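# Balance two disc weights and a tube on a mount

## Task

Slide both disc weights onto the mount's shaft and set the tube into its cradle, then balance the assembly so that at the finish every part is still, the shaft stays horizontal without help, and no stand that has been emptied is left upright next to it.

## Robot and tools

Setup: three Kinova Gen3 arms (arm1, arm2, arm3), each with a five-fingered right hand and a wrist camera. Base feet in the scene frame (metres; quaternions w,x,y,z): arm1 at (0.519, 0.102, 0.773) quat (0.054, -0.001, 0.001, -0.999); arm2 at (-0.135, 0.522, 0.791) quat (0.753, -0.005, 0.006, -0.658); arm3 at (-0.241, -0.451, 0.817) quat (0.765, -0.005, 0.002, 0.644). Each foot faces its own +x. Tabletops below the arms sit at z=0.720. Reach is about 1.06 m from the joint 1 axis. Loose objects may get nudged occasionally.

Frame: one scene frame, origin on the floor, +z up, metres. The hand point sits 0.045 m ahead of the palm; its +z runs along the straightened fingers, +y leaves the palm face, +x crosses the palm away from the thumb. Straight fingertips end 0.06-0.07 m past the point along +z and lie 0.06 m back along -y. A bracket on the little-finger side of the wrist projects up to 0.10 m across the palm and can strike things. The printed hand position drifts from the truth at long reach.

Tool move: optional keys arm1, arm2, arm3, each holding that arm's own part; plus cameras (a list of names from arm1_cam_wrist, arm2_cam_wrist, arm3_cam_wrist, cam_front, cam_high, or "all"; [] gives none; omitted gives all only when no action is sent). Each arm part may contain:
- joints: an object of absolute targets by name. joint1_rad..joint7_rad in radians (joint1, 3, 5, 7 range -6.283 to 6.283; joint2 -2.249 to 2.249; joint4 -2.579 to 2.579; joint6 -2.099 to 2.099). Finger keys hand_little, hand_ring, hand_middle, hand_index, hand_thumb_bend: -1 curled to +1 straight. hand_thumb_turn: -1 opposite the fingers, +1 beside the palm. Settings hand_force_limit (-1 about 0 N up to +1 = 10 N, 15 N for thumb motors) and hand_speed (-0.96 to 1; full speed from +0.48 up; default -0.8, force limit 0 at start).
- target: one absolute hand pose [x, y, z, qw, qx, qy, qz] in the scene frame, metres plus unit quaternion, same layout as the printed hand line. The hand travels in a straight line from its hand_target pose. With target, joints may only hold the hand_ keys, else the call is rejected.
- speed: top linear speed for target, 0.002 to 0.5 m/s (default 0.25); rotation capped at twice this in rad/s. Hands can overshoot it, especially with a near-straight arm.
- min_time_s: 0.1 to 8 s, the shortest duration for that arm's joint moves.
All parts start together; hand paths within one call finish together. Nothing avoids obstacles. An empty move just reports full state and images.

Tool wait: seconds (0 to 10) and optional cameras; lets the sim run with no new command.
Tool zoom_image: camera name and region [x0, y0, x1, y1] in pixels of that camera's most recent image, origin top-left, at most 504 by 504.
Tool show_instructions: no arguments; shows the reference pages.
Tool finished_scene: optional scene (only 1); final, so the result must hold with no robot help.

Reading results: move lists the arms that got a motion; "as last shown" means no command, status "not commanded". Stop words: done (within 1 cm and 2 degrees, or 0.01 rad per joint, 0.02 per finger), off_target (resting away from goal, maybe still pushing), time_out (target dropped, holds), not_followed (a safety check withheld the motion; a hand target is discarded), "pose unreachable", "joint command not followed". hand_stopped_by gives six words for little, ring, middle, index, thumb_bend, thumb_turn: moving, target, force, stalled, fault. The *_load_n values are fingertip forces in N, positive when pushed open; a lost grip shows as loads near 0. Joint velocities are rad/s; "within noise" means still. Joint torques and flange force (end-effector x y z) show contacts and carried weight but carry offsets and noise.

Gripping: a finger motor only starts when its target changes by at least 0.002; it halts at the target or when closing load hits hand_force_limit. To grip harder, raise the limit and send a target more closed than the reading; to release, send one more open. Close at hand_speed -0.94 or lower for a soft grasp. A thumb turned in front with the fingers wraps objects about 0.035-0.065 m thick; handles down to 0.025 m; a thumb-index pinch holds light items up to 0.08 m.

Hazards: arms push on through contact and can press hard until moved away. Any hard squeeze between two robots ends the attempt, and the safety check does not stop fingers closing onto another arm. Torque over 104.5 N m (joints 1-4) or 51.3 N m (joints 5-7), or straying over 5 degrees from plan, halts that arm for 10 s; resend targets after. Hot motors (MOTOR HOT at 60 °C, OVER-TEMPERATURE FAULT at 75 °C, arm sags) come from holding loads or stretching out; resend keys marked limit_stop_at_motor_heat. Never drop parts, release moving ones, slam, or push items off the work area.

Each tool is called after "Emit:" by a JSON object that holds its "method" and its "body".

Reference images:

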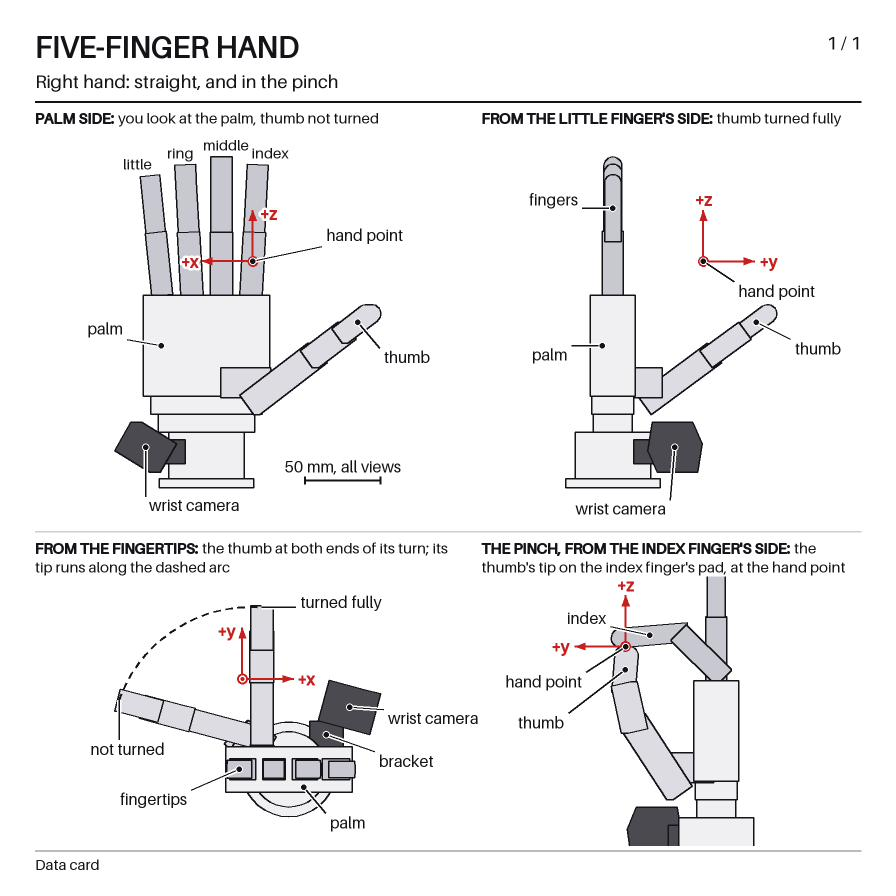

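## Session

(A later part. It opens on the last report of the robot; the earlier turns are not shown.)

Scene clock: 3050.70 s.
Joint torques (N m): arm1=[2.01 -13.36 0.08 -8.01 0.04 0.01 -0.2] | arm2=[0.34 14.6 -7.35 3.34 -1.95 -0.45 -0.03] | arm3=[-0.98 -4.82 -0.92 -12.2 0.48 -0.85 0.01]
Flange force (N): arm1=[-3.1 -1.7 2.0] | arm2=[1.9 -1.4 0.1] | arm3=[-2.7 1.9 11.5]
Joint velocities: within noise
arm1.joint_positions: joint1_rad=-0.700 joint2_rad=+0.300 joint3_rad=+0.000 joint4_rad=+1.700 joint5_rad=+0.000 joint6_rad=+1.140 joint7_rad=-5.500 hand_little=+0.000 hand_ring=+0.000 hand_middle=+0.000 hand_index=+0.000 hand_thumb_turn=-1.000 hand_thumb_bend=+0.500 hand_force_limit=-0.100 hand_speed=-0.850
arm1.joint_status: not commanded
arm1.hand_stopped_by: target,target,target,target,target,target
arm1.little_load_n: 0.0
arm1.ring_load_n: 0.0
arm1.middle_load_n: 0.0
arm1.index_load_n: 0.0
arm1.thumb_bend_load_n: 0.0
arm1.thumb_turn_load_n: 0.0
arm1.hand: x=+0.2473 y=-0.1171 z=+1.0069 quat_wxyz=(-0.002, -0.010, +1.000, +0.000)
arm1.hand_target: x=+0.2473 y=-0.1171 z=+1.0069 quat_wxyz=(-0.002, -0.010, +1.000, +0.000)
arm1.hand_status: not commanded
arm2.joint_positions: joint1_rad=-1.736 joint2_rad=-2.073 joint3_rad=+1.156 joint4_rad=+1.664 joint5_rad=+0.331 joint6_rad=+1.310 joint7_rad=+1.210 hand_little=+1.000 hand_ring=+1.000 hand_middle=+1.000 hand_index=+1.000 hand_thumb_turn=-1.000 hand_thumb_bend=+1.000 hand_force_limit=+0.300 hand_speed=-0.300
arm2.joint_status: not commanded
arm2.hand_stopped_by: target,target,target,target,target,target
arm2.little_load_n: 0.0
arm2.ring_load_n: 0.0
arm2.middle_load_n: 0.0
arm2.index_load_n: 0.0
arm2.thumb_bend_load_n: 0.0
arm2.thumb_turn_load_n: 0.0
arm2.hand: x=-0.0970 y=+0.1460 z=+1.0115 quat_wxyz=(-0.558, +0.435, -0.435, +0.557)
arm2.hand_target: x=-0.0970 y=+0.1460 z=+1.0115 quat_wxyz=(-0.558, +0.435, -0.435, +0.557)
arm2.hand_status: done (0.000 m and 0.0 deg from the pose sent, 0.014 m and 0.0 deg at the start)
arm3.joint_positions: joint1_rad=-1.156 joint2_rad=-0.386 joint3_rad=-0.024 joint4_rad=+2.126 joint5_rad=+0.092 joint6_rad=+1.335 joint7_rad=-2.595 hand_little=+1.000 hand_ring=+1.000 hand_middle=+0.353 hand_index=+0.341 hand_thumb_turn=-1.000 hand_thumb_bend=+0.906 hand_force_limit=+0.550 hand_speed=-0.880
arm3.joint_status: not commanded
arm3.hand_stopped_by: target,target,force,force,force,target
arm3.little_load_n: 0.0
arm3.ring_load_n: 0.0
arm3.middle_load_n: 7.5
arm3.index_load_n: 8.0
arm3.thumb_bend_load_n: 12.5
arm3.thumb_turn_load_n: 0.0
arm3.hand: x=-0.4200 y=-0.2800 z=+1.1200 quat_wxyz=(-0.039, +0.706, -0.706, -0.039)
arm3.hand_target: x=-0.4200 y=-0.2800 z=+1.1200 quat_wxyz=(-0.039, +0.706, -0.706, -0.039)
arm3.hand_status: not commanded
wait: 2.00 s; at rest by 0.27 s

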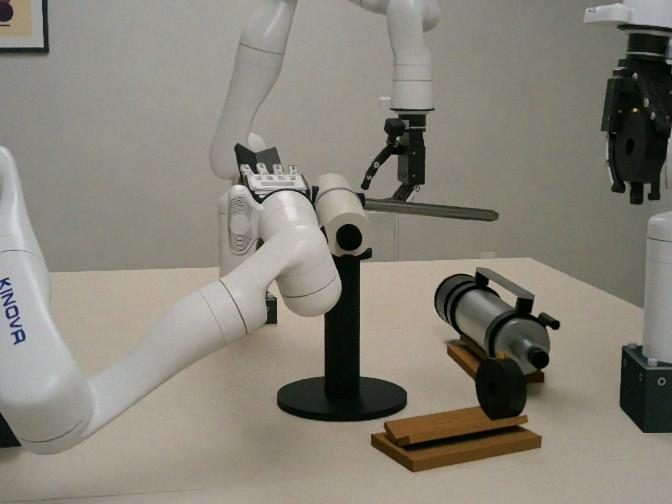

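Emit:
{"method": "move", "body": {"arm2": {"target": [-0.097, 0.146, 1.0145, 0.5575, -0.435, 0.435, -0.5574], "speed": 0.03}}}

Emit:
{"method": "wait", "body": {"seconds": 1, "cameras": ["cam_front"]}}

Emit:
{"method": "zoom_image", "body": {"camera": "cam_front", "region": [450, 190, 530, 250]}}

Scene clock: 3056.10 s.
Joint torques (N m): arm1=[2 -13.31 0.07 -8.01 0.01 0.02 -0.24] | arm2=[0.38 14.67 -7.41 3.31 -1.92 -0.45 -0.06] | arm3=[-0.89 -4.8 -0.94 -12.27 0.54 -0.83 -0.05]
Flange force (N): arm1=[-3.1 -1.6 1.9] | arm2=[2.0 -1.3 0.1] | arm3=[-2.8 1.6 11.8]
move: arm2 done
Joint velocities: within noise
arm1, arm3: as last shown
arm1.little_load_n: 0.5
arm2.joint_positions: joint1_rad=-1.737 joint2_rad=-2.068 joint3_rad=+1.153 joint4_rad=+1.666 joint5_rad=+0.328 joint6_rad=+1.307 joint7_rad=+1.206 hand_little=+1.000 hand_ring=+1.000 hand_middle=+1.000 hand_index=+1.000 hand_thumb_turn=-1.000 hand_thumb_bend=+1.000 hand_force_limit=+0.300 hand_speed=-0.300
arm2.joint_status: not commanded
arm2.hand_stopped_by: target,target,target,target,target,target
arm2.little_load_n: 0.0
arm2.ring_load_n: 0.0
arm2.middle_load_n: 0.0
arm2.index_load_n: 0.0
arm2.thumb_bend_load_n: 0.0
arm2.thumb_turn_load_n: 0.0
arm2.hand: x=-0.0970 y=+0.1460 z=+1.0145 quat_wxyz=(-0.558, +0.435, -0.435, +0.557)
arm2.hand_target: x=-0.0970 y=+0.1460 z=+1.0145 quat_wxyz=(-0.558, +0.435, -0.435, +0.557)
arm2.hand_status: done (0.000 m and 0.0 deg from the pose sent, 0.003 m and 0.0 deg at the start)
arm3.thumb_bend_load_n: 12.0
pictures: none

Scene clock: 3057.10 s.
Joint torques (N m): arm1=[2.02 -13.34 0.08 -7.94 0.03 0.03 -0.22] | arm2=[0.43 14.7 -7.35 3.38 -1.95 -0.52 -0.01] | arm3=[-0.97 -4.92 -0.83 -12.25 0.46 -0.89 -0.03]
Flange force (N): arm1=[-3.0 -1.8 1.9] | arm2=[2.4 -1.3 -0.2] | arm3=[-2.6 2.1 11.5]
Joint velocities: within noise
arm1.joint_positions: joint1_rad=-0.700 joint2_rad=+0.300 joint3_rad=+0.000 joint4_rad=+1.700 joint5_rad=+0.000 joint6_rad=+1.140 joint7_rad=-5.500 hand_little=+0.000 hand_ring=+0.000 hand_middle=+0.000 hand_index=+0.000 hand_thumb_turn=-1.000 hand_thumb_bend=+0.500 hand_force_limit=-0.100 hand_speed=-0.850
arm1.joint_status: not commanded
arm1.hand_stopped_by: target,target,target,target,target,target
arm1.little_load_n: 0.0
arm1.ring_load_n: 0.0
arm1.middle_load_n: 0.5
arm1.index_load_n: 0.0
arm1.thumb_bend_load_n: 0.0
arm1.thumb_turn_load_n: 0.0
arm1.hand: x=+0.2473 y=-0.1171 z=+1.0069 quat_wxyz=(-0.002, -0.010, +1.000, +0.000)
arm1.hand_target: x=+0.2473 y=-0.1171 z=+1.0069 quat_wxyz=(-0.002, -0.010, +1.000, +0.000)
arm1.hand_status: not commanded
arm2.joint_positions: joint1_rad=-1.737 joint2_rad=-2.068 joint3_rad=+1.153 joint4_rad=+1.666 joint5_rad=+0.328 joint6_rad=+1.307 joint7_rad=+1.206 hand_little=+1.000 hand_ring=+1.000 hand_middle=+1.000 hand_index=+1.000 hand_thumb_turn=-1.000 hand_thumb_bend=+1.000 hand_force_limit=+0.300 hand_speed=-0.300
arm2.joint_status: not commanded
arm2.hand_stopped_by: target,target,target,target,target,target
arm2.little_load_n: -0.5
arm2.ring_load_n: 0.0
arm2.middle_load_n: -0.5
arm2.index_load_n: 0.0
arm2.thumb_bend_load_n: 0.0
arm2.thumb_turn_load_n: 0.0
arm2.hand: x=-0.0970 y=+0.1460 z=+1.0145 quat_wxyz=(-0.558, +0.435, -0.435, +0.557)
arm2.hand_target: x=-0.0970 y=+0.1460 z=+1.0145 quat_wxyz=(-0.558, +0.435, -0.435, +0.557)
arm2.hand_status: done (0.000 m and 0.0 deg from the pose sent, 0.003 m and 0.0 deg at the start)
arm3.joint_positions: joint1_rad=-1.156 joint2_rad=-0.386 joint3_rad=-0.024 joint4_rad=+2.126 joint5_rad=+0.092 joint6_rad=+1.335 joint7_rad=-2.595 hand_little=+1.000 hand_ring=+1.000 hand_middle=+0.353 hand_index=+0.341 hand_thumb_turn=-1.000 hand_thumb_bend=+0.906 hand_force_limit=+0.550 hand_speed=-0.880
arm3.joint_status: not commanded
arm3.hand_stopped_by: target,target,force,force,force,target
arm3.little_load_n: 0.0
arm3.ring_load_n: 0.0
arm3.middle_load_n: 7.5
arm3.index_load_n: 8.0
arm3.thumb_bend_load_n: 12.5
arm3.thumb_turn_load_n: 0.0
arm3.hand: x=-0.4200 y=-0.2800 z=+1.1200 quat_wxyz=(-0.039, +0.706, -0.706, -0.039)
arm3.hand_target: x=-0.4200 y=-0.2800 z=+1.1200 quat_wxyz=(-0.039, +0.706, -0.706, -0.039)
arm3.hand_status: not commanded
wait: 1.00 s; at rest by 0.27 s

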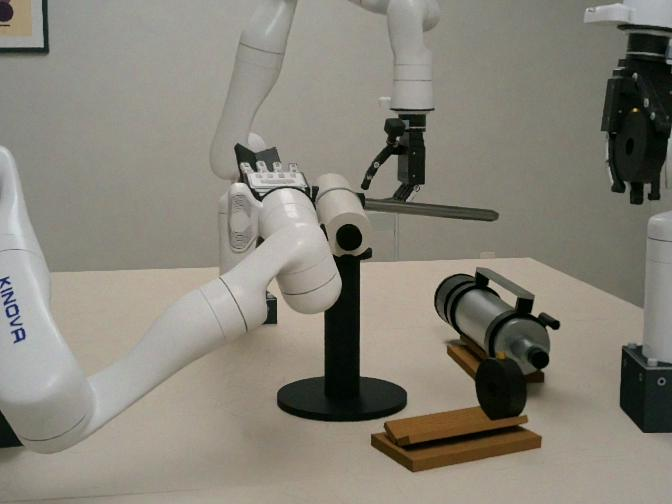

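Scaled by 6.300 from the camera's image (finer frame: 960x720).

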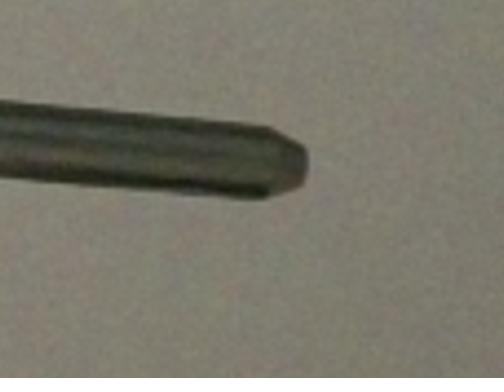

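Emit:
{"method": "move", "body": {"arm2": {"target": [-0.097, 0.146, 1.0105, 0.5575, -0.435, 0.435, -0.5574], "speed": 0.03}, "arm3": {"target": [-0.17, -0.33, 1.08, -0.0381, 0.7146, -0.6974, -0.0391], "speed": 0.15}}}

Emit:
{"method": "move", "body": {"arm3": {"target": [0.0135, -0.335, 0.9765, -0.0381, 0.7146, -0.6974, -0.0391], "speed": 0.12}}}

Emit:
{"method": "move", "body": {"arm3": {"target": [0.0135, -0.285, 0.9765, -0.0381, 0.7146, -0.6974, -0.0391], "speed": 0.05}, "cameras": ["cam_front", "cam_high", "arm3_cam_wrist"]}}

Emit:
{"method": "zoom_image", "body": {"camera": "cam_front", "region": [440, 180, 560, 270]}}

Emit:
{"method": "zoom_image", "body": {"camera": "cam_high", "region": [380, 170, 500, 270]}}

Scene clock: 3080.33 s.
Joint torques (N m): arm1=[2.05 -13.35 0.07 -7.98 0.03 0.04 -0.18] | arm2=[0.39 14.61 -7.37 3.39 -1.91 -0.46 -0.01] | arm3=[-0.93 8.03 -4.52 -11.21 0.11 -0.99 0.01]
Flange force (N): arm1=[-3.2 -1.8 2.0] | arm2=[2.1 -1.4 0.0] | arm3=[-0.1 1.7 9.5]
move: arm2 done; arm3 done
Joint velocities: within noise
arm1: as last shown
arm1.middle_load_n: 0.0
arm1.index_load_n: 0.5
arm1.thumb_bend_load_n: -0.5
arm2.joint_positions: joint1_rad=-1.735 joint2_rad=-2.074 joint3_rad=+1.157 joint4_rad=+1.663 joint5_rad=+0.333 joint6_rad=+1.312 joint7_rad=+1.211 hand_little=+1.000 hand_ring=+1.000 hand_middle=+1.000 hand_index=+1.000 hand_thumb_turn=-1.000 hand_thumb_bend=+1.000 hand_force_limit=+0.300 hand_speed=-0.300
arm2.joint_status: not commanded
arm2.hand_stopped_by: target,target,target,target,target,target
arm2.little_load_n: 0.0
arm2.ring_load_n: 0.0
arm2.middle_load_n: 0.0
arm2.index_load_n: 0.0
arm2.thumb_bend_load_n: 0.0
arm2.thumb_turn_load_n: 0.0
arm2.hand: x=-0.0970 y=+0.1460 z=+1.0105 quat_wxyz=(-0.558, +0.435, -0.435, +0.557)
arm2.hand_target: x=-0.0970 y=+0.1460 z=+1.0105 quat_wxyz=(-0.558, +0.435, -0.435, +0.557)
arm2.hand_status: done (0.000 m and 0.0 deg from the pose sent, 0.004 m and 0.0 deg at the start)
arm3.joint_positions: joint1_rad=-1.128 joint2_rad=-1.045 joint3_rad=+0.412 joint4_rad=+2.271 joint5_rad=+0.436 joint6_rad=+1.757 joint7_rad=-2.162 hand_little=+1.000 hand_ring=+1.000 hand_middle=+0.353 hand_index=+0.341 hand_thumb_turn=-1.000 hand_thumb_bend=+0.906 hand_force_limit=+0.550 hand_speed=-0.880
arm3.joint_status: not commanded
arm3.hand_stopped_by: target,target,force,force,force,target
arm3.little_load_n: 0.0
arm3.ring_load_n: 0.0
arm3.middle_load_n: 7.0
arm3.index_load_n: 8.0
arm3.thumb_bend_load_n: 12.5
arm3.thumb_turn_load_n: 0.0
arm3.hand: x=-0.1700 y=-0.3300 z=+1.0800 quat_wxyz=(-0.038, +0.715, -0.697, -0.039)
arm3.hand_target: x=-0.1700 y=-0.3300 z=+1.0800 quat_wxyz=(-0.038, +0.715, -0.697, -0.039)
arm3.hand_status: done (0.000 m and 0.0 deg from the pose sent, 0.258 m and 1.4 deg at the start)
pictures: none

Scene clock: 3082.63 s.
Joint torques (N m): arm1=[2 -13.35 0.05 -8.01 0.06 0.02 -0.21] | arm2=[0.45 14.77 -7.37 3.32 -1.96 -0.49 -0.02] | arm3=[-0.82 15.48 -8.46 -5.18 -0.29 -0.91 -0.02]
Flange force (N): arm1=[-3.1 -1.6 2.0] | arm2=[1.9 -1.1 0.2] | arm3=[1.7 0.1 8.9]
move: arm3 done
Joint velocities: within noise
arm1, arm2: as last shown
arm1.ring_load_n: 0.5
arm1.index_load_n: 0.0
arm1.thumb_bend_load_n: 0.0
arm2.thumb_turn_load_n: 0.5
arm3.joint_positions: joint1_rad=-1.194 joint2_rad=-1.534 joint3_rad=+0.771 joint4_rad=+2.132 joint5_rad=+1.057 joint6_rad=+2.081 joint7_rad=-1.741 hand_little=+1.000 hand_ring=+1.000 hand_middle=+0.353 hand_index=+0.341 hand_thumb_turn=-1.000 hand_thumb_bend=+0.906 hand_force_limit=+0.550 hand_speed=-0.880
arm3.joint_status: not commanded
arm3.hand_stopped_by: target,target,force,force,force,target
arm3.little_load_n: 0.0
arm3.ring_load_n: 0.0
arm3.middle_load_n: 7.5
arm3.index_load_n: 8.0
arm3.thumb_bend_load_n: 12.5
arm3.thumb_turn_load_n: 0.0
arm3.hand: x=+0.0135 y=-0.3350 z=+0.9765 quat_wxyz=(-0.038, +0.715, -0.697, -0.039)
arm3.hand_target: x=+0.0135 y=-0.3350 z=+0.9765 quat_wxyz=(-0.038, +0.715, -0.697, -0.039)
arm3.hand_status: done (0.000 m and 0.0 deg from the pose sent, 0.211 m and 0.0 deg at the start)
pictures: none

Scene clock: 3084.13 s.
Joint torques (N m): arm1=[2.01 -13.37 0.04 -8 0.03 0.04 -0.2] | arm2=[0.38 14.6 -7.36 3.38 -1.94 -0.45 -0.05] | arm3=[-0.81 15.62 -9.09 -4.88 -0.33 -0.86 -0.06]
Flange force (N): arm1=[-3.1 -1.7 2.0] | arm2=[2.1 -1.3 0.0] | arm3=[1.6 -0.7 9.1]
move: arm3 done
Joint velocities: within noise
arm1, arm2: as last shown
arm2.ring_load_n: -0.5
arm3.joint_positions: joint1_rad=-1.317 joint2_rad=-1.503 joint3_rad=+0.827 joint4_rad=+2.100 joint5_rad=+1.102 joint6_rad=+2.036 joint7_rad=-1.814 hand_little=+1.000 hand_ring=+1.000 hand_middle=+0.353 hand_index=+0.341 hand_thumb_turn=-1.000 hand_thumb_bend=+0.906 hand_force_limit=+0.550 hand_speed=-0.880
arm3.joint_status: not commanded
arm3.hand_stopped_by: target,target,force,force,force,target
arm3.little_load_n: 0.0
arm3.ring_load_n: 0.0
arm3.middle_load_n: 7.0
arm3.index_load_n: 8.0
arm3.thumb_bend_load_n: 12.5
arm3.thumb_turn_load_n: 0.0
arm3.hand: x=+0.0135 y=-0.2850 z=+0.9765 quat_wxyz=(-0.038, +0.715, -0.697, -0.039)
arm3.hand_target: x=+0.0135 y=-0.2850 z=+0.9765 quat_wxyz=(-0.038, +0.715, -0.697, -0.039)
arm3.hand_status: done (0.000 m and 0.0 deg from the pose sent, 0.050 m and 0.0 deg at the start)
pictures: arm3_cam_wrist, cam_front, cam_high

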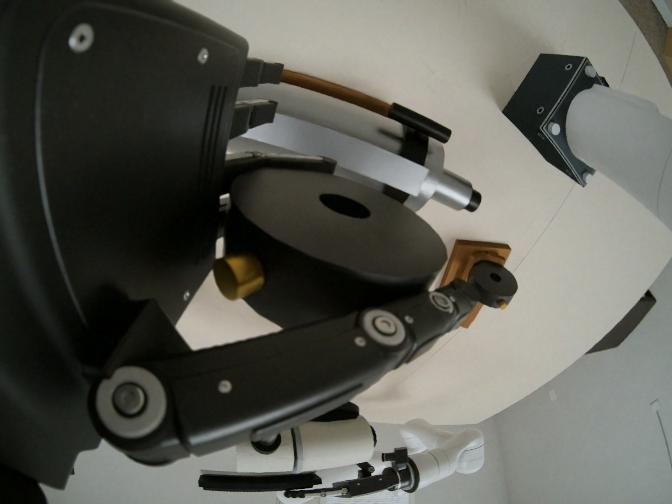

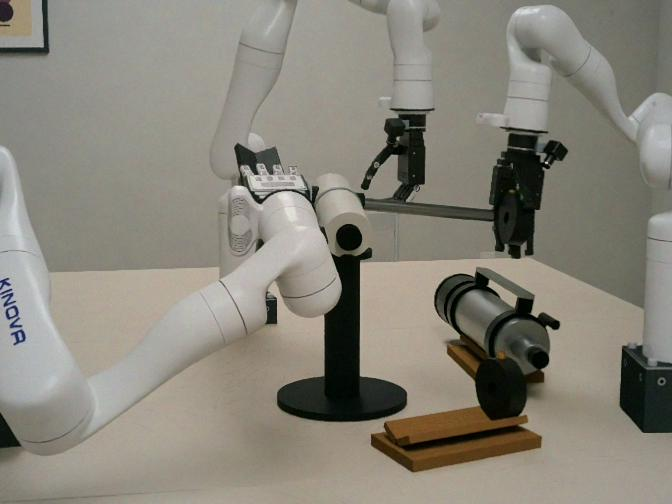

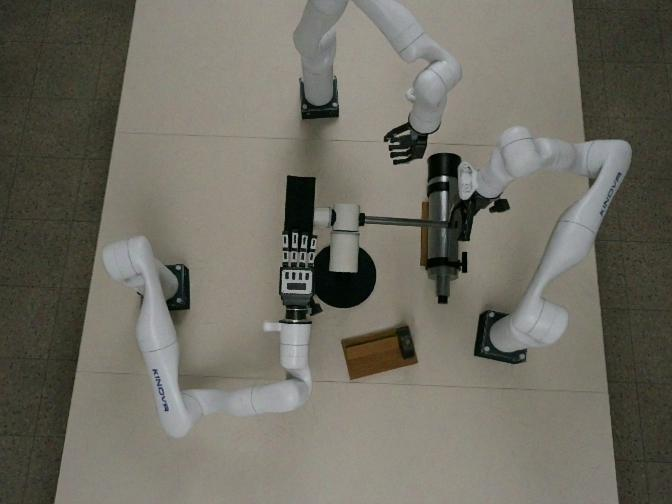

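Scaled by 4.200 from the camera's image (finer frame: 960x720).

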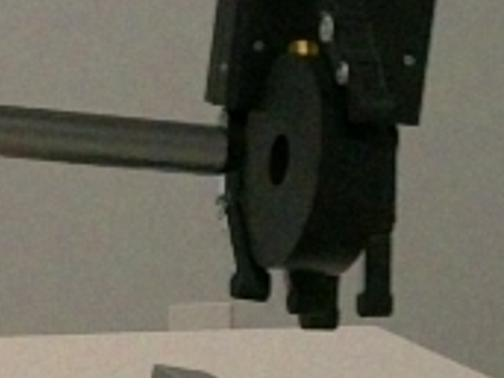

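Scaled by 4.200 from the camera's image (finer frame: 960x720).

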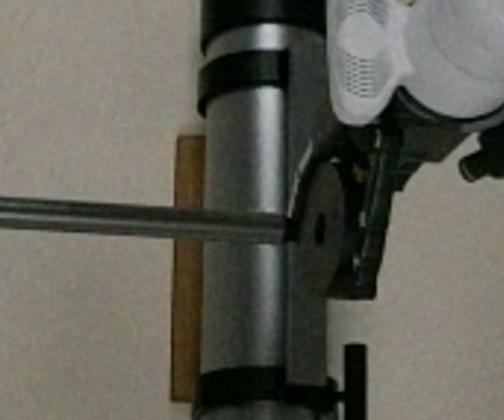

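Emit:
{"method": "zoom_image", "body": {"camera": "cam_front", "region": [470, 190, 530, 240]}}

Emit:
{"method": "zoom_image", "body": {"camera": "cam_high", "region": [420, 195, 480, 250]}}

Scaled by 8.400 from the camera's image (finer frame: 960x720).

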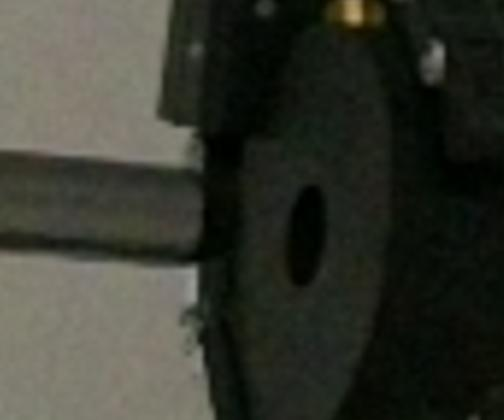

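Scaled by 8.400 from the camera's image (finer frame: 960x720).

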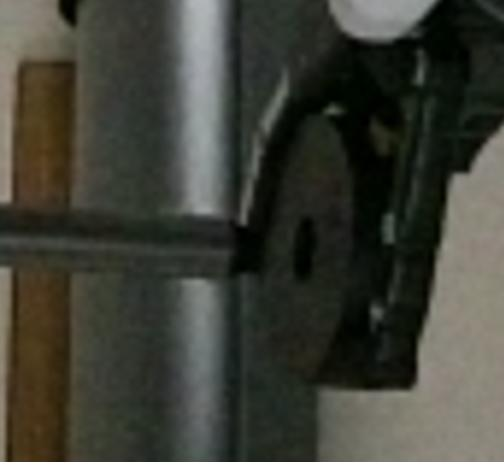

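Emit:
{"method": "move", "body": {"arm3": {"target": [0.0125, -0.274, 0.9795, -0.0381, 0.7146, -0.6974, -0.0391], "speed": 0.03}, "cameras": ["cam_front", "cam_high"]}}

Emit:
{"method": "zoom_image", "body": {"camera": "cam_front", "region": [470, 190, 530, 240]}}

Emit:
{"method": "zoom_image", "body": {"camera": "cam_high", "region": [420, 195, 480, 250]}}

Scene clock: 3105.17 s.
Joint torques (N m): arm1=[2.05 -13.32 0.05 -8.02 0.01 0.01 -0.21] | arm2=[0.47 14.64 -7.37 3.36 -1.93 -0.45 -0.05] | arm3=[-0.74 15.72 -9.19 -4.92 -0.3 -0.86 -0.02]
Flange force (N): arm1=[-3.2 -1.7 1.9] | arm2=[2.2 -1.3 0.1] | arm3=[1.5 -0.5 9.3]
move: arm3 done
Joint velocities: within noise
arm1, arm2: as last shown
arm1.middle_load_n: 0.5
arm2.ring_load_n: 0.0
arm2.thumb_turn_load_n: 0.0
arm3.joint_positions: joint1_rad=-1.345 joint2_rad=-1.490 joint3_rad=+0.835 joint4_rad=+2.088 joint5_rad=+1.105 joint6_rad=+2.027 joint7_rad=-1.830 hand_little=+1.000 hand_ring=+1.000 hand_middle=+0.353 hand_index=+0.341 hand_thumb_turn=-1.000 hand_thumb_bend=+0.906 hand_force_limit=+0.550 hand_speed=-0.880
arm3.joint_status: not commanded
arm3.hand_stopped_by: target,target,force,force,force,target
arm3.little_load_n: 0.0
arm3.ring_load_n: 0.0
arm3.middle_load_n: 7.0
arm3.index_load_n: 8.0
arm3.thumb_bend_load_n: 12.0
arm3.thumb_turn_load_n: 0.0
arm3.hand: x=+0.0125 y=-0.2740 z=+0.9795 quat_wxyz=(-0.038, +0.715, -0.697, -0.039)
arm3.hand_target: x=+0.0125 y=-0.2740 z=+0.9795 quat_wxyz=(-0.038, +0.715, -0.697, -0.039)
arm3.hand_status: done (0.000 m and 0.0 deg from the pose sent, 0.011 m and 0.0 deg at the start)

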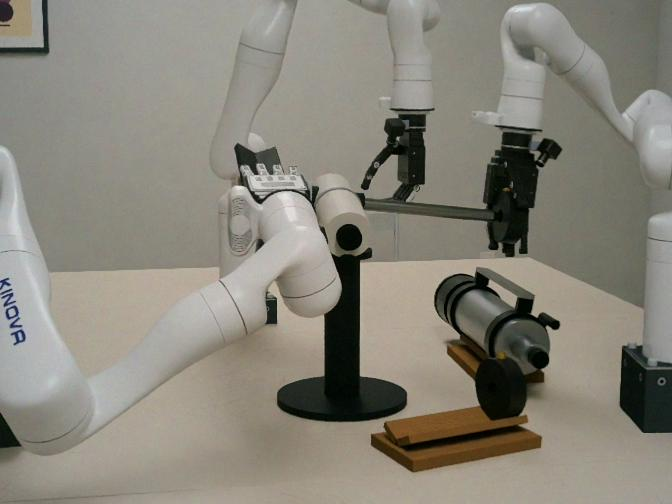

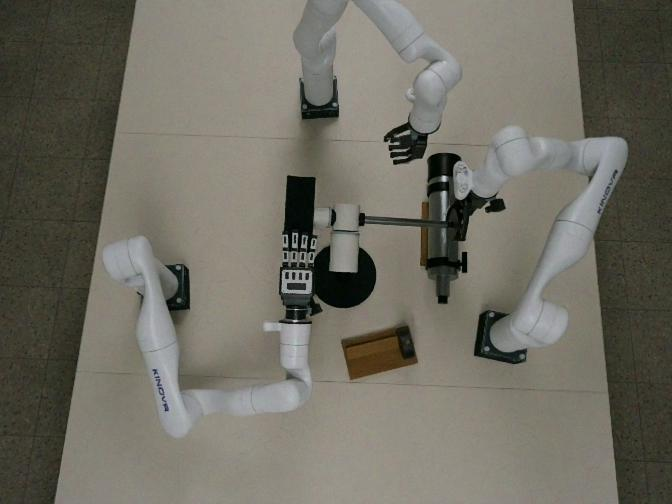

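Scaled by 8.400 from the camera's image (finer frame: 960x720).

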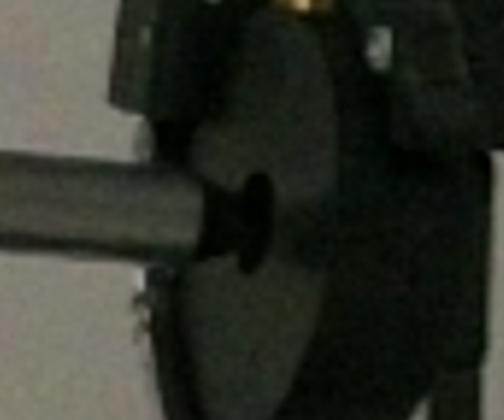

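Scaled by 8.400 from the camera's image (finer frame: 960x720).

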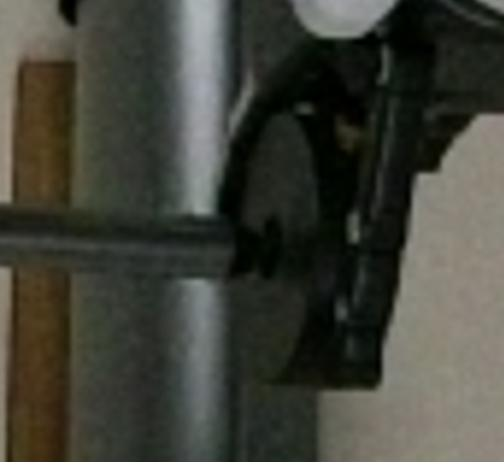

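Emit:
{"method": "move", "body": {"arm3": {"target": [0.0117, -0.263, 0.9808, -0.0381, 0.7146, -0.6974, -0.0391], "speed": 0.02}}}

Emit:
{"method": "move", "body": {"arm3": {"target": [0.0114, -0.252, 0.9820, -0.0381, 0.7146, -0.6974, -0.0391], "speed": 0.02}, "cameras": ["cam_front", "cam_high"]}}

Emit:
{"method": "zoom_image", "body": {"camera": "cam_front", "region": [440, 180, 560, 270]}}

Emit:
{"method": "zoom_image", "body": {"camera": "cam_high", "region": [420, 195, 480, 250]}}

Scene clock: 3115.90 s.
Joint torques (N m): arm1=[2.06 -13.34 0.08 -8 0.03 0.01 -0.21] | arm2=[0.38 14.71 -7.42 3.39 -1.98 -0.42 -0.02] | arm3=[-0.79 15.76 -9.47 -4.85 -0.27 -0.94 -0.05]
Flange force (N): arm1=[-3.1 -1.8 1.9] | arm2=[2.0 -1.1 0.1] | arm3=[1.5 -0.9 9.4]
move: arm3 done
Joint velocities: within noise
arm1, arm2: as last shown
arm1.ring_load_n: 0.0
arm1.middle_load_n: 0.0
arm1.thumb_bend_load_n: -0.5
arm3.joint_positions: joint1_rad=-1.372 joint2_rad=-1.481 joint3_rad=+0.845 joint4_rad=+2.077 joint5_rad=+1.113 joint6_rad=+2.019 joint7_rad=-1.845 hand_little=+1.000 hand_ring=+1.000 hand_middle=+0.353 hand_index=+0.341 hand_thumb_turn=-1.000 hand_thumb_bend=+0.906 hand_force_limit=+0.550 hand_speed=-0.880
arm3.joint_status: not commanded
arm3.hand_stopped_by: target,target,force,force,force,target
arm3.little_load_n: 0.0
arm3.ring_load_n: 0.0
arm3.middle_load_n: 7.5
arm3.index_load_n: 8.0
arm3.thumb_bend_load_n: 12.0
arm3.thumb_turn_load_n: 0.0
arm3.hand: x=+0.0117 y=-0.2630 z=+0.9808 quat_wxyz=(-0.038, +0.715, -0.697, -0.039)
arm3.hand_target: x=+0.0117 y=-0.2630 z=+0.9808 quat_wxyz=(-0.038, +0.715, -0.697, -0.039)
arm3.hand_status: done (0.000 m and 0.0 deg from the pose sent, 0.011 m and 0.0 deg at the start)
pictures: none

Scene clock: 3116.93 s.
Joint torques (N m): arm1=[2.01 -13.3 0.08 -7.96 0.03 0 -0.2] | arm2=[0.45 14.74 -7.35 3.41 -1.98 -0.45 -0.05] | arm3=[-0.87 15.79 -9.58 -4.78 -0.2 -0.92 -0.03]
Flange force (N): arm1=[-3.1 -1.8 1.8] | arm2=[2.2 -1.1 0.0] | arm3=[1.6 -0.7 9.1]
move: arm3 done
Joint velocities: within noise
arm1, arm2: as last shown
arm1.thumb_bend_load_n: 0.0
arm3.joint_positions: joint1_rad=-1.399 joint2_rad=-1.473 joint3_rad=+0.856 joint4_rad=+2.065 joint5_rad=+1.122 joint6_rad=+2.012 joint7_rad=-1.857 hand_little=+1.000 hand_ring=+1.000 hand_middle=+0.353 hand_index=+0.341 hand_thumb_turn=-1.000 hand_thumb_bend=+0.906 hand_force_limit=+0.550 hand_speed=-0.880
arm3.joint_status: not commanded
arm3.hand_stopped_by: target,target,force,force,force,target
arm3.little_load_n: 0.0
arm3.ring_load_n: 0.0
arm3.middle_load_n: 7.5
arm3.index_load_n: 8.0
arm3.thumb_bend_load_n: 12.0
arm3.thumb_turn_load_n: 0.0
arm3.hand: x=+0.0114 y=-0.2520 z=+0.9820 quat_wxyz=(-0.038, +0.715, -0.697, -0.039)
arm3.hand_target: x=+0.0114 y=-0.2520 z=+0.9820 quat_wxyz=(-0.038, +0.715, -0.697, -0.039)
arm3.hand_status: done (0.000 m and 0.0 deg from the pose sent, 0.011 m and 0.0 deg at the start)

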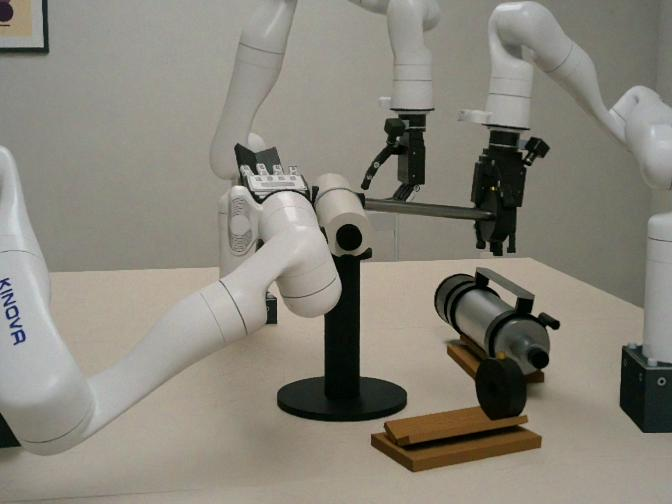

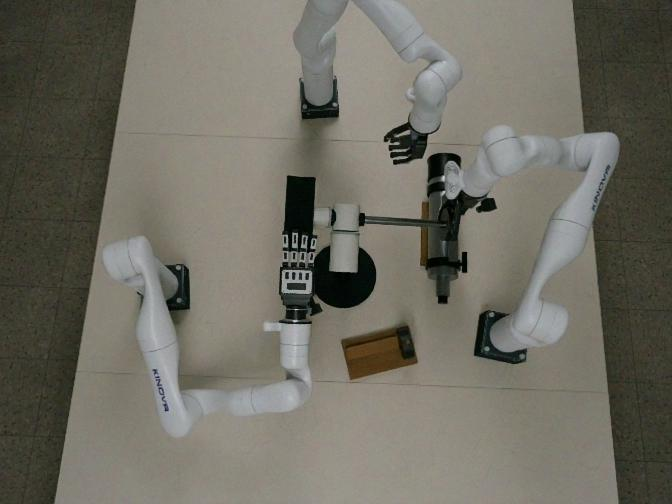

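Scaled by 4.200 from the camera's image (finer frame: 960x720).

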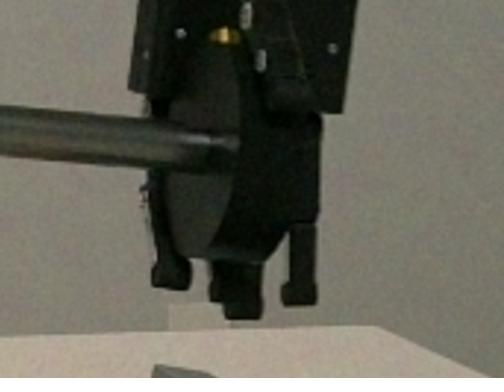

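Scaled by 8.400 from the camera's image (finer frame: 960x720).

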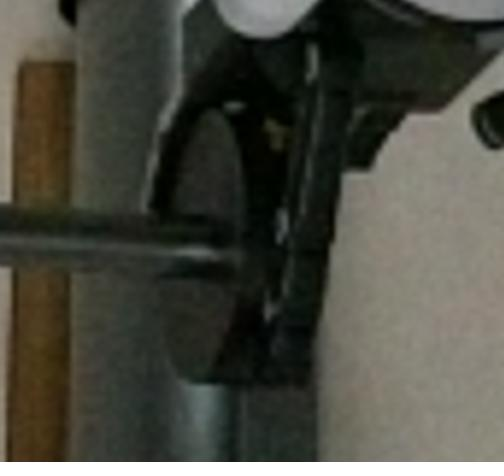

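Emit:
{"method": "move", "body": {"cameras": ["arm3_cam_wrist", "arm2_cam_wrist", "cam_front"]}}

Emit:
{"method": "zoom_image", "body": {"camera": "arm3_cam_wrist", "region": [200, 140, 480, 340]}}

Emit:
{"method": "zoom_image", "body": {"camera": "cam_front", "region": [470, 190, 530, 240]}}

Scene clock: 3138.63 s.
Joint torques (N m): arm1=[2.05 -13.32 0.06 -7.98 0.02 0.02 -0.2] | arm2=[0.38 14.69 -7.41 3.3 -1.92 -0.48 -0.02] | arm3=[-0.79 15.87 -9.54 -4.82 -0.25 -0.91 -0.07]
Flange force (N): arm1=[-3.1 -1.8 1.9] | arm2=[1.7 -1.2 0.1] | arm3=[1.6 -0.9 9.4]
Joint velocities: within noise
arm1.joint_positions: joint1_rad=-0.700 joint2_rad=+0.300 joint3_rad=+0.000 joint4_rad=+1.700 joint5_rad=+0.000 joint6_rad=+1.140 joint7_rad=-5.500 hand_little=+0.000 hand_ring=+0.000 hand_middle=+0.000 hand_index=+0.000 hand_thumb_turn=-1.000 hand_thumb_bend=+0.500 hand_force_limit=-0.100 hand_speed=-0.850
arm1.joint_status: not commanded
arm1.hand_stopped_by: target,target,target,target,target,target
arm1.little_load_n: 0.0
arm1.ring_load_n: 0.0
arm1.middle_load_n: 0.0
arm1.index_load_n: 0.0
arm1.thumb_bend_load_n: 0.0
arm1.thumb_turn_load_n: 0.0
arm1.hand: x=+0.2473 y=-0.1171 z=+1.0069 quat_wxyz=(-0.002, -0.010, +1.000, +0.000) (m; scene frame)
arm1.hand_target: x=+0.2473 y=-0.1171 z=+1.0069 quat_wxyz=(-0.002, -0.010, +1.000, +0.000) (m; scene frame)
arm1.hand_status: not commanded
arm2.joint_positions: joint1_rad=-1.735 joint2_rad=-2.074 joint3_rad=+1.157 joint4_rad=+1.663 joint5_rad=+0.333 joint6_rad=+1.312 joint7_rad=+1.211 hand_little=+1.000 hand_ring=+1.000 hand_middle=+1.000 hand_index=+1.000 hand_thumb_turn=-1.000 hand_thumb_bend=+1.000 hand_force_limit=+0.300 hand_speed=-0.300
arm2.joint_status: not commanded
arm2.hand_stopped_by: target,target,target,target,target,target
arm2.little_load_n: 0.0
arm2.ring_load_n: 0.0
arm2.middle_load_n: 0.0
arm2.index_load_n: 0.0
arm2.thumb_bend_load_n: 0.0
arm2.thumb_turn_load_n: 0.0
arm2.hand: x=-0.0970 y=+0.1460 z=+1.0105 quat_wxyz=(-0.558, +0.435, -0.435, +0.557) (m; scene frame)
arm2.hand_target: x=-0.0970 y=+0.1460 z=+1.0105 quat_wxyz=(-0.558, +0.435, -0.435, +0.557) (m; scene frame)
arm2.hand_status: not commanded
arm3.joint_positions: joint1_rad=-1.399 joint2_rad=-1.473 joint3_rad=+0.856 joint4_rad=+2.065 joint5_rad=+1.122 joint6_rad=+2.012 joint7_rad=-1.857 hand_little=+1.000 hand_ring=+1.000 hand_middle=+0.353 hand_index=+0.341 hand_thumb_turn=-1.000 hand_thumb_bend=+0.906 hand_force_limit=+0.550 hand_speed=-0.880
arm3.joint_status: not commanded
arm3.hand_stopped_by: target,target,force,force,force,target
arm3.little_load_n: 0.0
arm3.ring_load_n: 0.0
arm3.middle_load_n: 7.0
arm3.index_load_n: 8.0
arm3.thumb_bend_load_n: 12.0
arm3.thumb_turn_load_n: 0.0
arm3.hand: x=+0.0114 y=-0.2520 z=+0.9820 quat_wxyz=(-0.038, +0.715, -0.697, -0.039) (m; scene frame)
arm3.hand_target: x=+0.0114 y=-0.2520 z=+0.9820 quat_wxyz=(-0.038, +0.715, -0.697, -0.039) (m; scene frame)
arm3.hand_status: done (0.000 m and 0.0 deg from the pose sent, 0.011 m and 0.0 deg at the start)
pictures: arm2_cam_wrist, arm3_cam_wrist, cam_front

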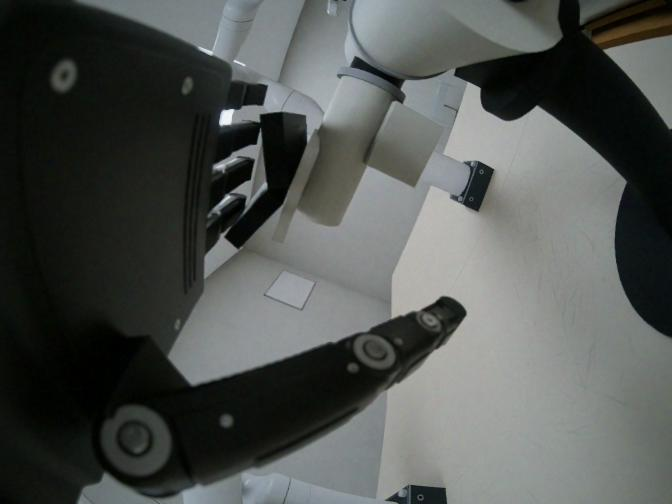

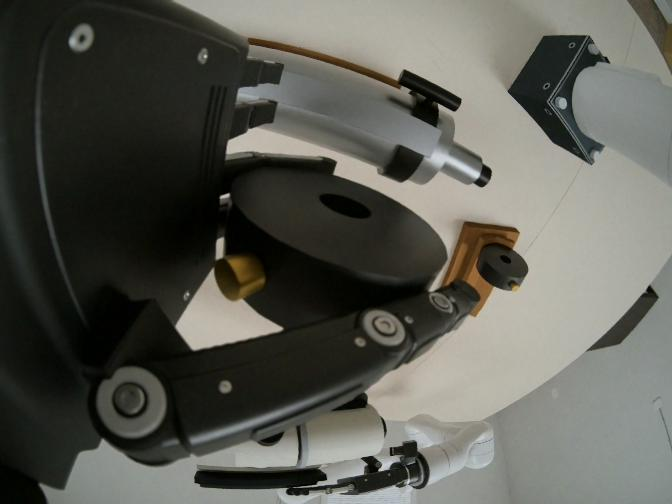

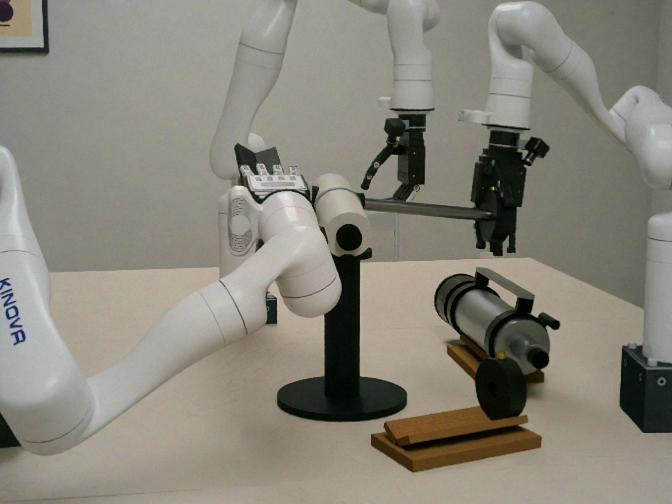

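Scaled by 1.800 from the camera's image (finer frame: 960x720).

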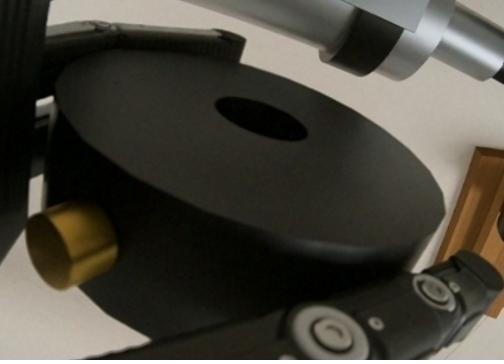

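Scaled by 8.400 from the camera's image (finer frame: 960x720).

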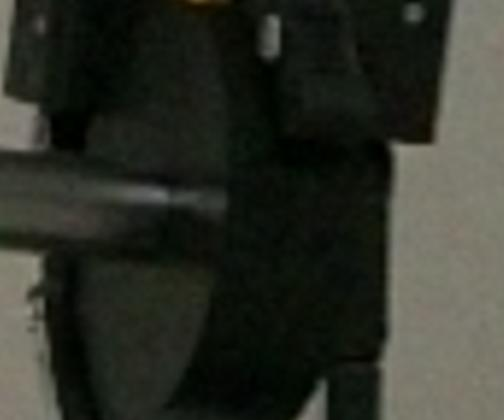

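Emit:
{"method": "move", "body": {"arm3": {"target": [0.0113, -0.244, 0.9827, -0.0381, 0.7146, -0.6974, -0.0391], "speed": 0.02}, "cameras": ["arm3_cam_wrist", "cam_front", "cam_high"]}}

Emit:
{"method": "zoom_image", "body": {"camera": "cam_front", "region": [460, 180, 530, 240]}}

Emit:
{"method": "zoom_image", "body": {"camera": "arm3_cam_wrist", "region": [200, 140, 480, 340]}}

Scene clock: 3150.37 s.
Joint torques (N m): arm1=[2 -13.34 0.08 -7.98 0.05 0.02 -0.23] | arm2=[0.39 14.7 -7.34 3.43 -1.96 -0.5 -0.02] | arm3=[-0.8 15.89 -9.65 -4.82 -0.25 -0.94 -0.07]
Flange force (N): arm1=[-3.0 -1.7 1.9] | arm2=[2.2 -1.2 -0.2] | arm3=[1.6 -0.8 9.4]
move: arm3 done
Joint velocities: within noise
arm1, arm2: as last shown
arm1.thumb_bend_load_n: -0.5
arm2.middle_load_n: -0.5
arm3.joint_positions: joint1_rad=-1.419 joint2_rad=-1.467 joint3_rad=+0.864 joint4_rad=+2.055 joint5_rad=+1.130 joint6_rad=+2.007 joint7_rad=-1.864 hand_little=+1.000 hand_ring=+1.000 hand_middle=+0.353 hand_index=+0.341 hand_thumb_turn=-1.000 hand_thumb_bend=+0.906 hand_force_limit=+0.550 hand_speed=-0.880
arm3.joint_status: not commanded
arm3.hand_stopped_by: target,target,force,force,force,target
arm3.little_load_n: 0.0
arm3.ring_load_n: 0.0
arm3.middle_load_n: 7.0
arm3.index_load_n: 8.0
arm3.thumb_bend_load_n: 12.0
arm3.thumb_turn_load_n: 0.0
arm3.hand: x=+0.0113 y=-0.2440 z=+0.9827 quat_wxyz=(-0.038, +0.715, -0.697, -0.039)
arm3.hand_target: x=+0.0113 y=-0.2440 z=+0.9827 quat_wxyz=(-0.038, +0.715, -0.697, -0.039)
arm3.hand_status: done (0.000 m and 0.0 deg from the pose sent, 0.008 m and 0.0 deg at the start)

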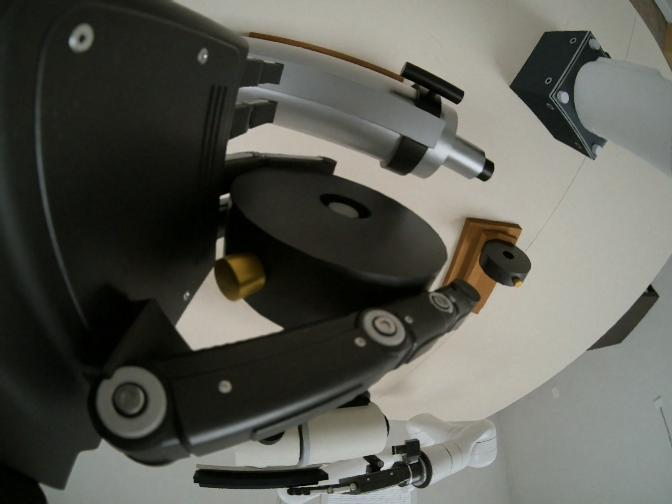

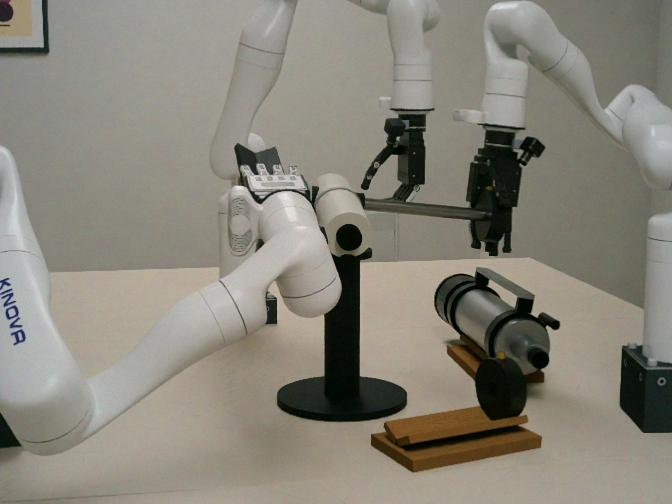

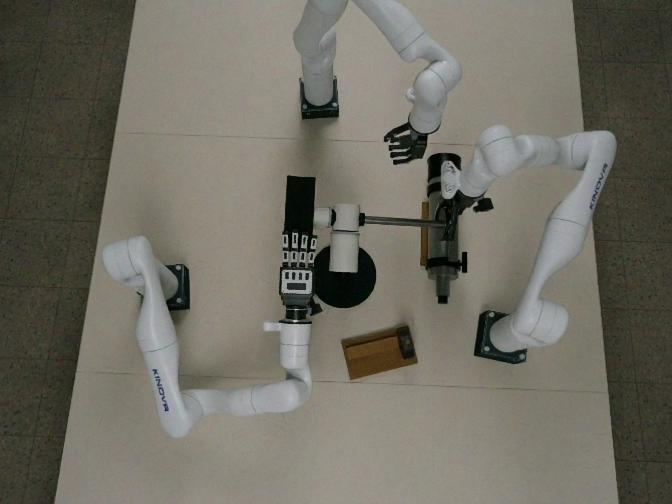

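Scaled by 7.200 from the camera's image (finer frame: 960x720).

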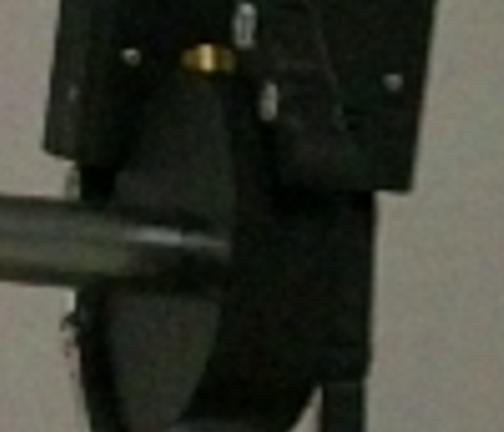

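Scaled by 1.800 from the camera's image (finer frame: 960x720).

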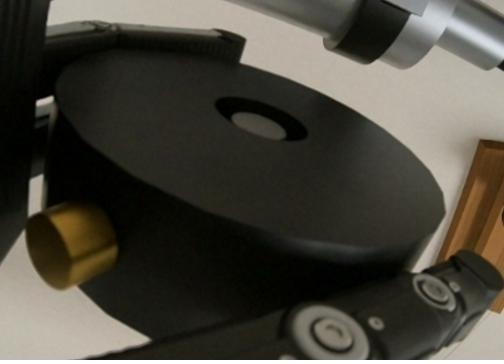

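Emit:
{"method": "move", "body": {"arm3": {"joints": {"hand_index": 0.37, "hand_middle": 0.375, "hand_thumb_bend": 0.96, "hand_speed": -0.92}}}}

Emit:
{"method": "move", "body": {"arm3": {"target": [0.0106, -0.209, 0.9858, -0.0381, 0.7146, -0.6974, -0.0391], "speed": 0.03}, "cameras": ["arm3_cam_wrist", "cam_front"]}}

Emit:
{"method": "zoom_image", "body": {"camera": "cam_front", "region": [430, 160, 530, 250]}}

Scene clock: 3163.17 s.
Joint torques (N m): arm1=[2 -13.37 0.12 -7.96 0.02 0 -0.21] | arm2=[0.35 14.68 -7.44 3.34 -1.92 -0.46 0.01] | arm3=[-2.53 14.6 -9.01 -3 -2.81 -1.77 0.16]
Flange force (N): arm1=[-3.0 -1.8 1.9] | arm2=[1.7 -1.2 0.1] | arm3=[1.3 -10.3 7.3]
move: arm3 done
Joint velocities: within noise
arm1, arm2: as last shown
arm1.thumb_bend_load_n: 0.0
arm2.middle_load_n: 0.0
arm3.joint_positions: joint1_rad=-1.419 joint2_rad=-1.467 joint3_rad=+0.864 joint4_rad=+2.055 joint5_rad=+1.130 joint6_rad=+2.007 joint7_rad=-1.864 hand_little=+1.000 hand_ring=+1.000 hand_middle=+0.377 hand_index=+0.371 hand_thumb_turn=-1.000 hand_thumb_bend=+0.962 hand_force_limit=+0.550 hand_speed=-0.920
arm3.joint_status: all done
arm3.hand_stopped_by: target,target,target,target,target,target
arm3.little_load_n: 0.0
arm3.ring_load_n: 0.0
arm3.middle_load_n: 6.0
arm3.index_load_n: 5.5
arm3.thumb_bend_load_n: 4.0
arm3.thumb_turn_load_n: 0.0
arm3.hand: x=+0.0113 y=-0.2440 z=+0.9827 quat_wxyz=(-0.038, +0.715, -0.697, -0.039)
arm3.hand_target: x=+0.0113 y=-0.2440 z=+0.9827 quat_wxyz=(-0.038, +0.715, -0.697, -0.039)
arm3.hand_status: not commanded
pictures: none

Scene clock: 3164.83 s.
Joint torques (N m): arm1=[2.03 -13.34 0.1 -8.03 0 0.02 -0.22] | arm2=[-1.85 13.68 -0.8 4.77 4.21 2.25 0.57] | arm3=[-0.84 14.18 -6.98 -2.66 0.1 -0.17 0]
Flange force (N): arm1=[-3.2 -1.7 2.0] | arm2=[3.2 -19.8 -1.1] | arm3=[0.5 -1.1 -1.8]
move: arm3 done
Joint velocities: within noise
arm1, arm2: as last shown
arm1.ring_load_n: 0.5
arm1.middle_load_n: -0.5
arm1.thumb_turn_load_n: -0.5
arm2.index_load_n: 0.5
arm3.joint_positions: joint1_rad=-1.504 joint2_rad=-1.446 joint3_rad=+0.900 joint4_rad=+2.006 joint5_rad=+1.163 joint6_rad=+1.988 joint7_rad=-1.891 hand_little=+1.000 hand_ring=+1.000 hand_middle=+0.377 hand_index=+0.371 hand_thumb_turn=-1.000 hand_thumb_bend=+0.961 hand_force_limit=+0.550 hand_speed=-0.920
arm3.joint_status: not commanded
arm3.hand_stopped_by: target,target,target,target,target,target
arm3.little_load_n: 0.0
arm3.ring_load_n: 0.0
arm3.middle_load_n: 0.0
arm3.index_load_n: 0.0
arm3.thumb_bend_load_n: 0.0
arm3.thumb_turn_load_n: 0.0
arm3.hand: x=+0.0106 y=-0.2090 z=+0.9858 quat_wxyz=(-0.038, +0.715, -0.697, -0.039)
arm3.hand_target: x=+0.0106 y=-0.2090 z=+0.9858 quat_wxyz=(-0.038, +0.715, -0.697, -0.039)
arm3.hand_status: done (0.000 m and 0.0 deg from the pose sent, 0.035 m and 0.0 deg at the start)

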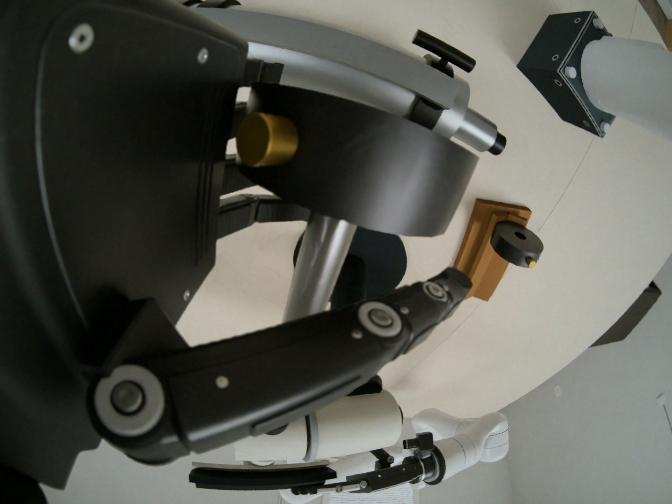

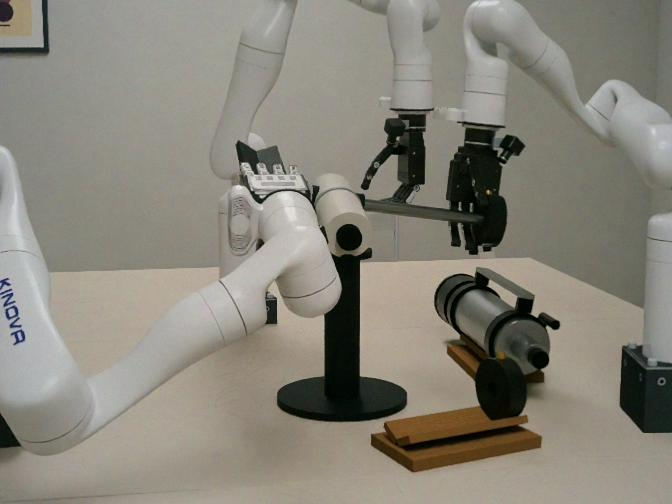

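Scaled by 5.040 from the camera's image (finer frame: 960x720).

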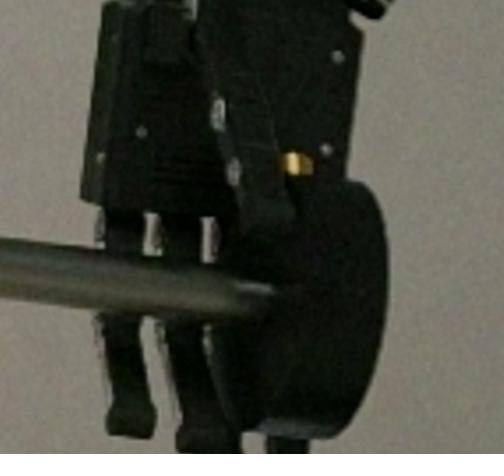

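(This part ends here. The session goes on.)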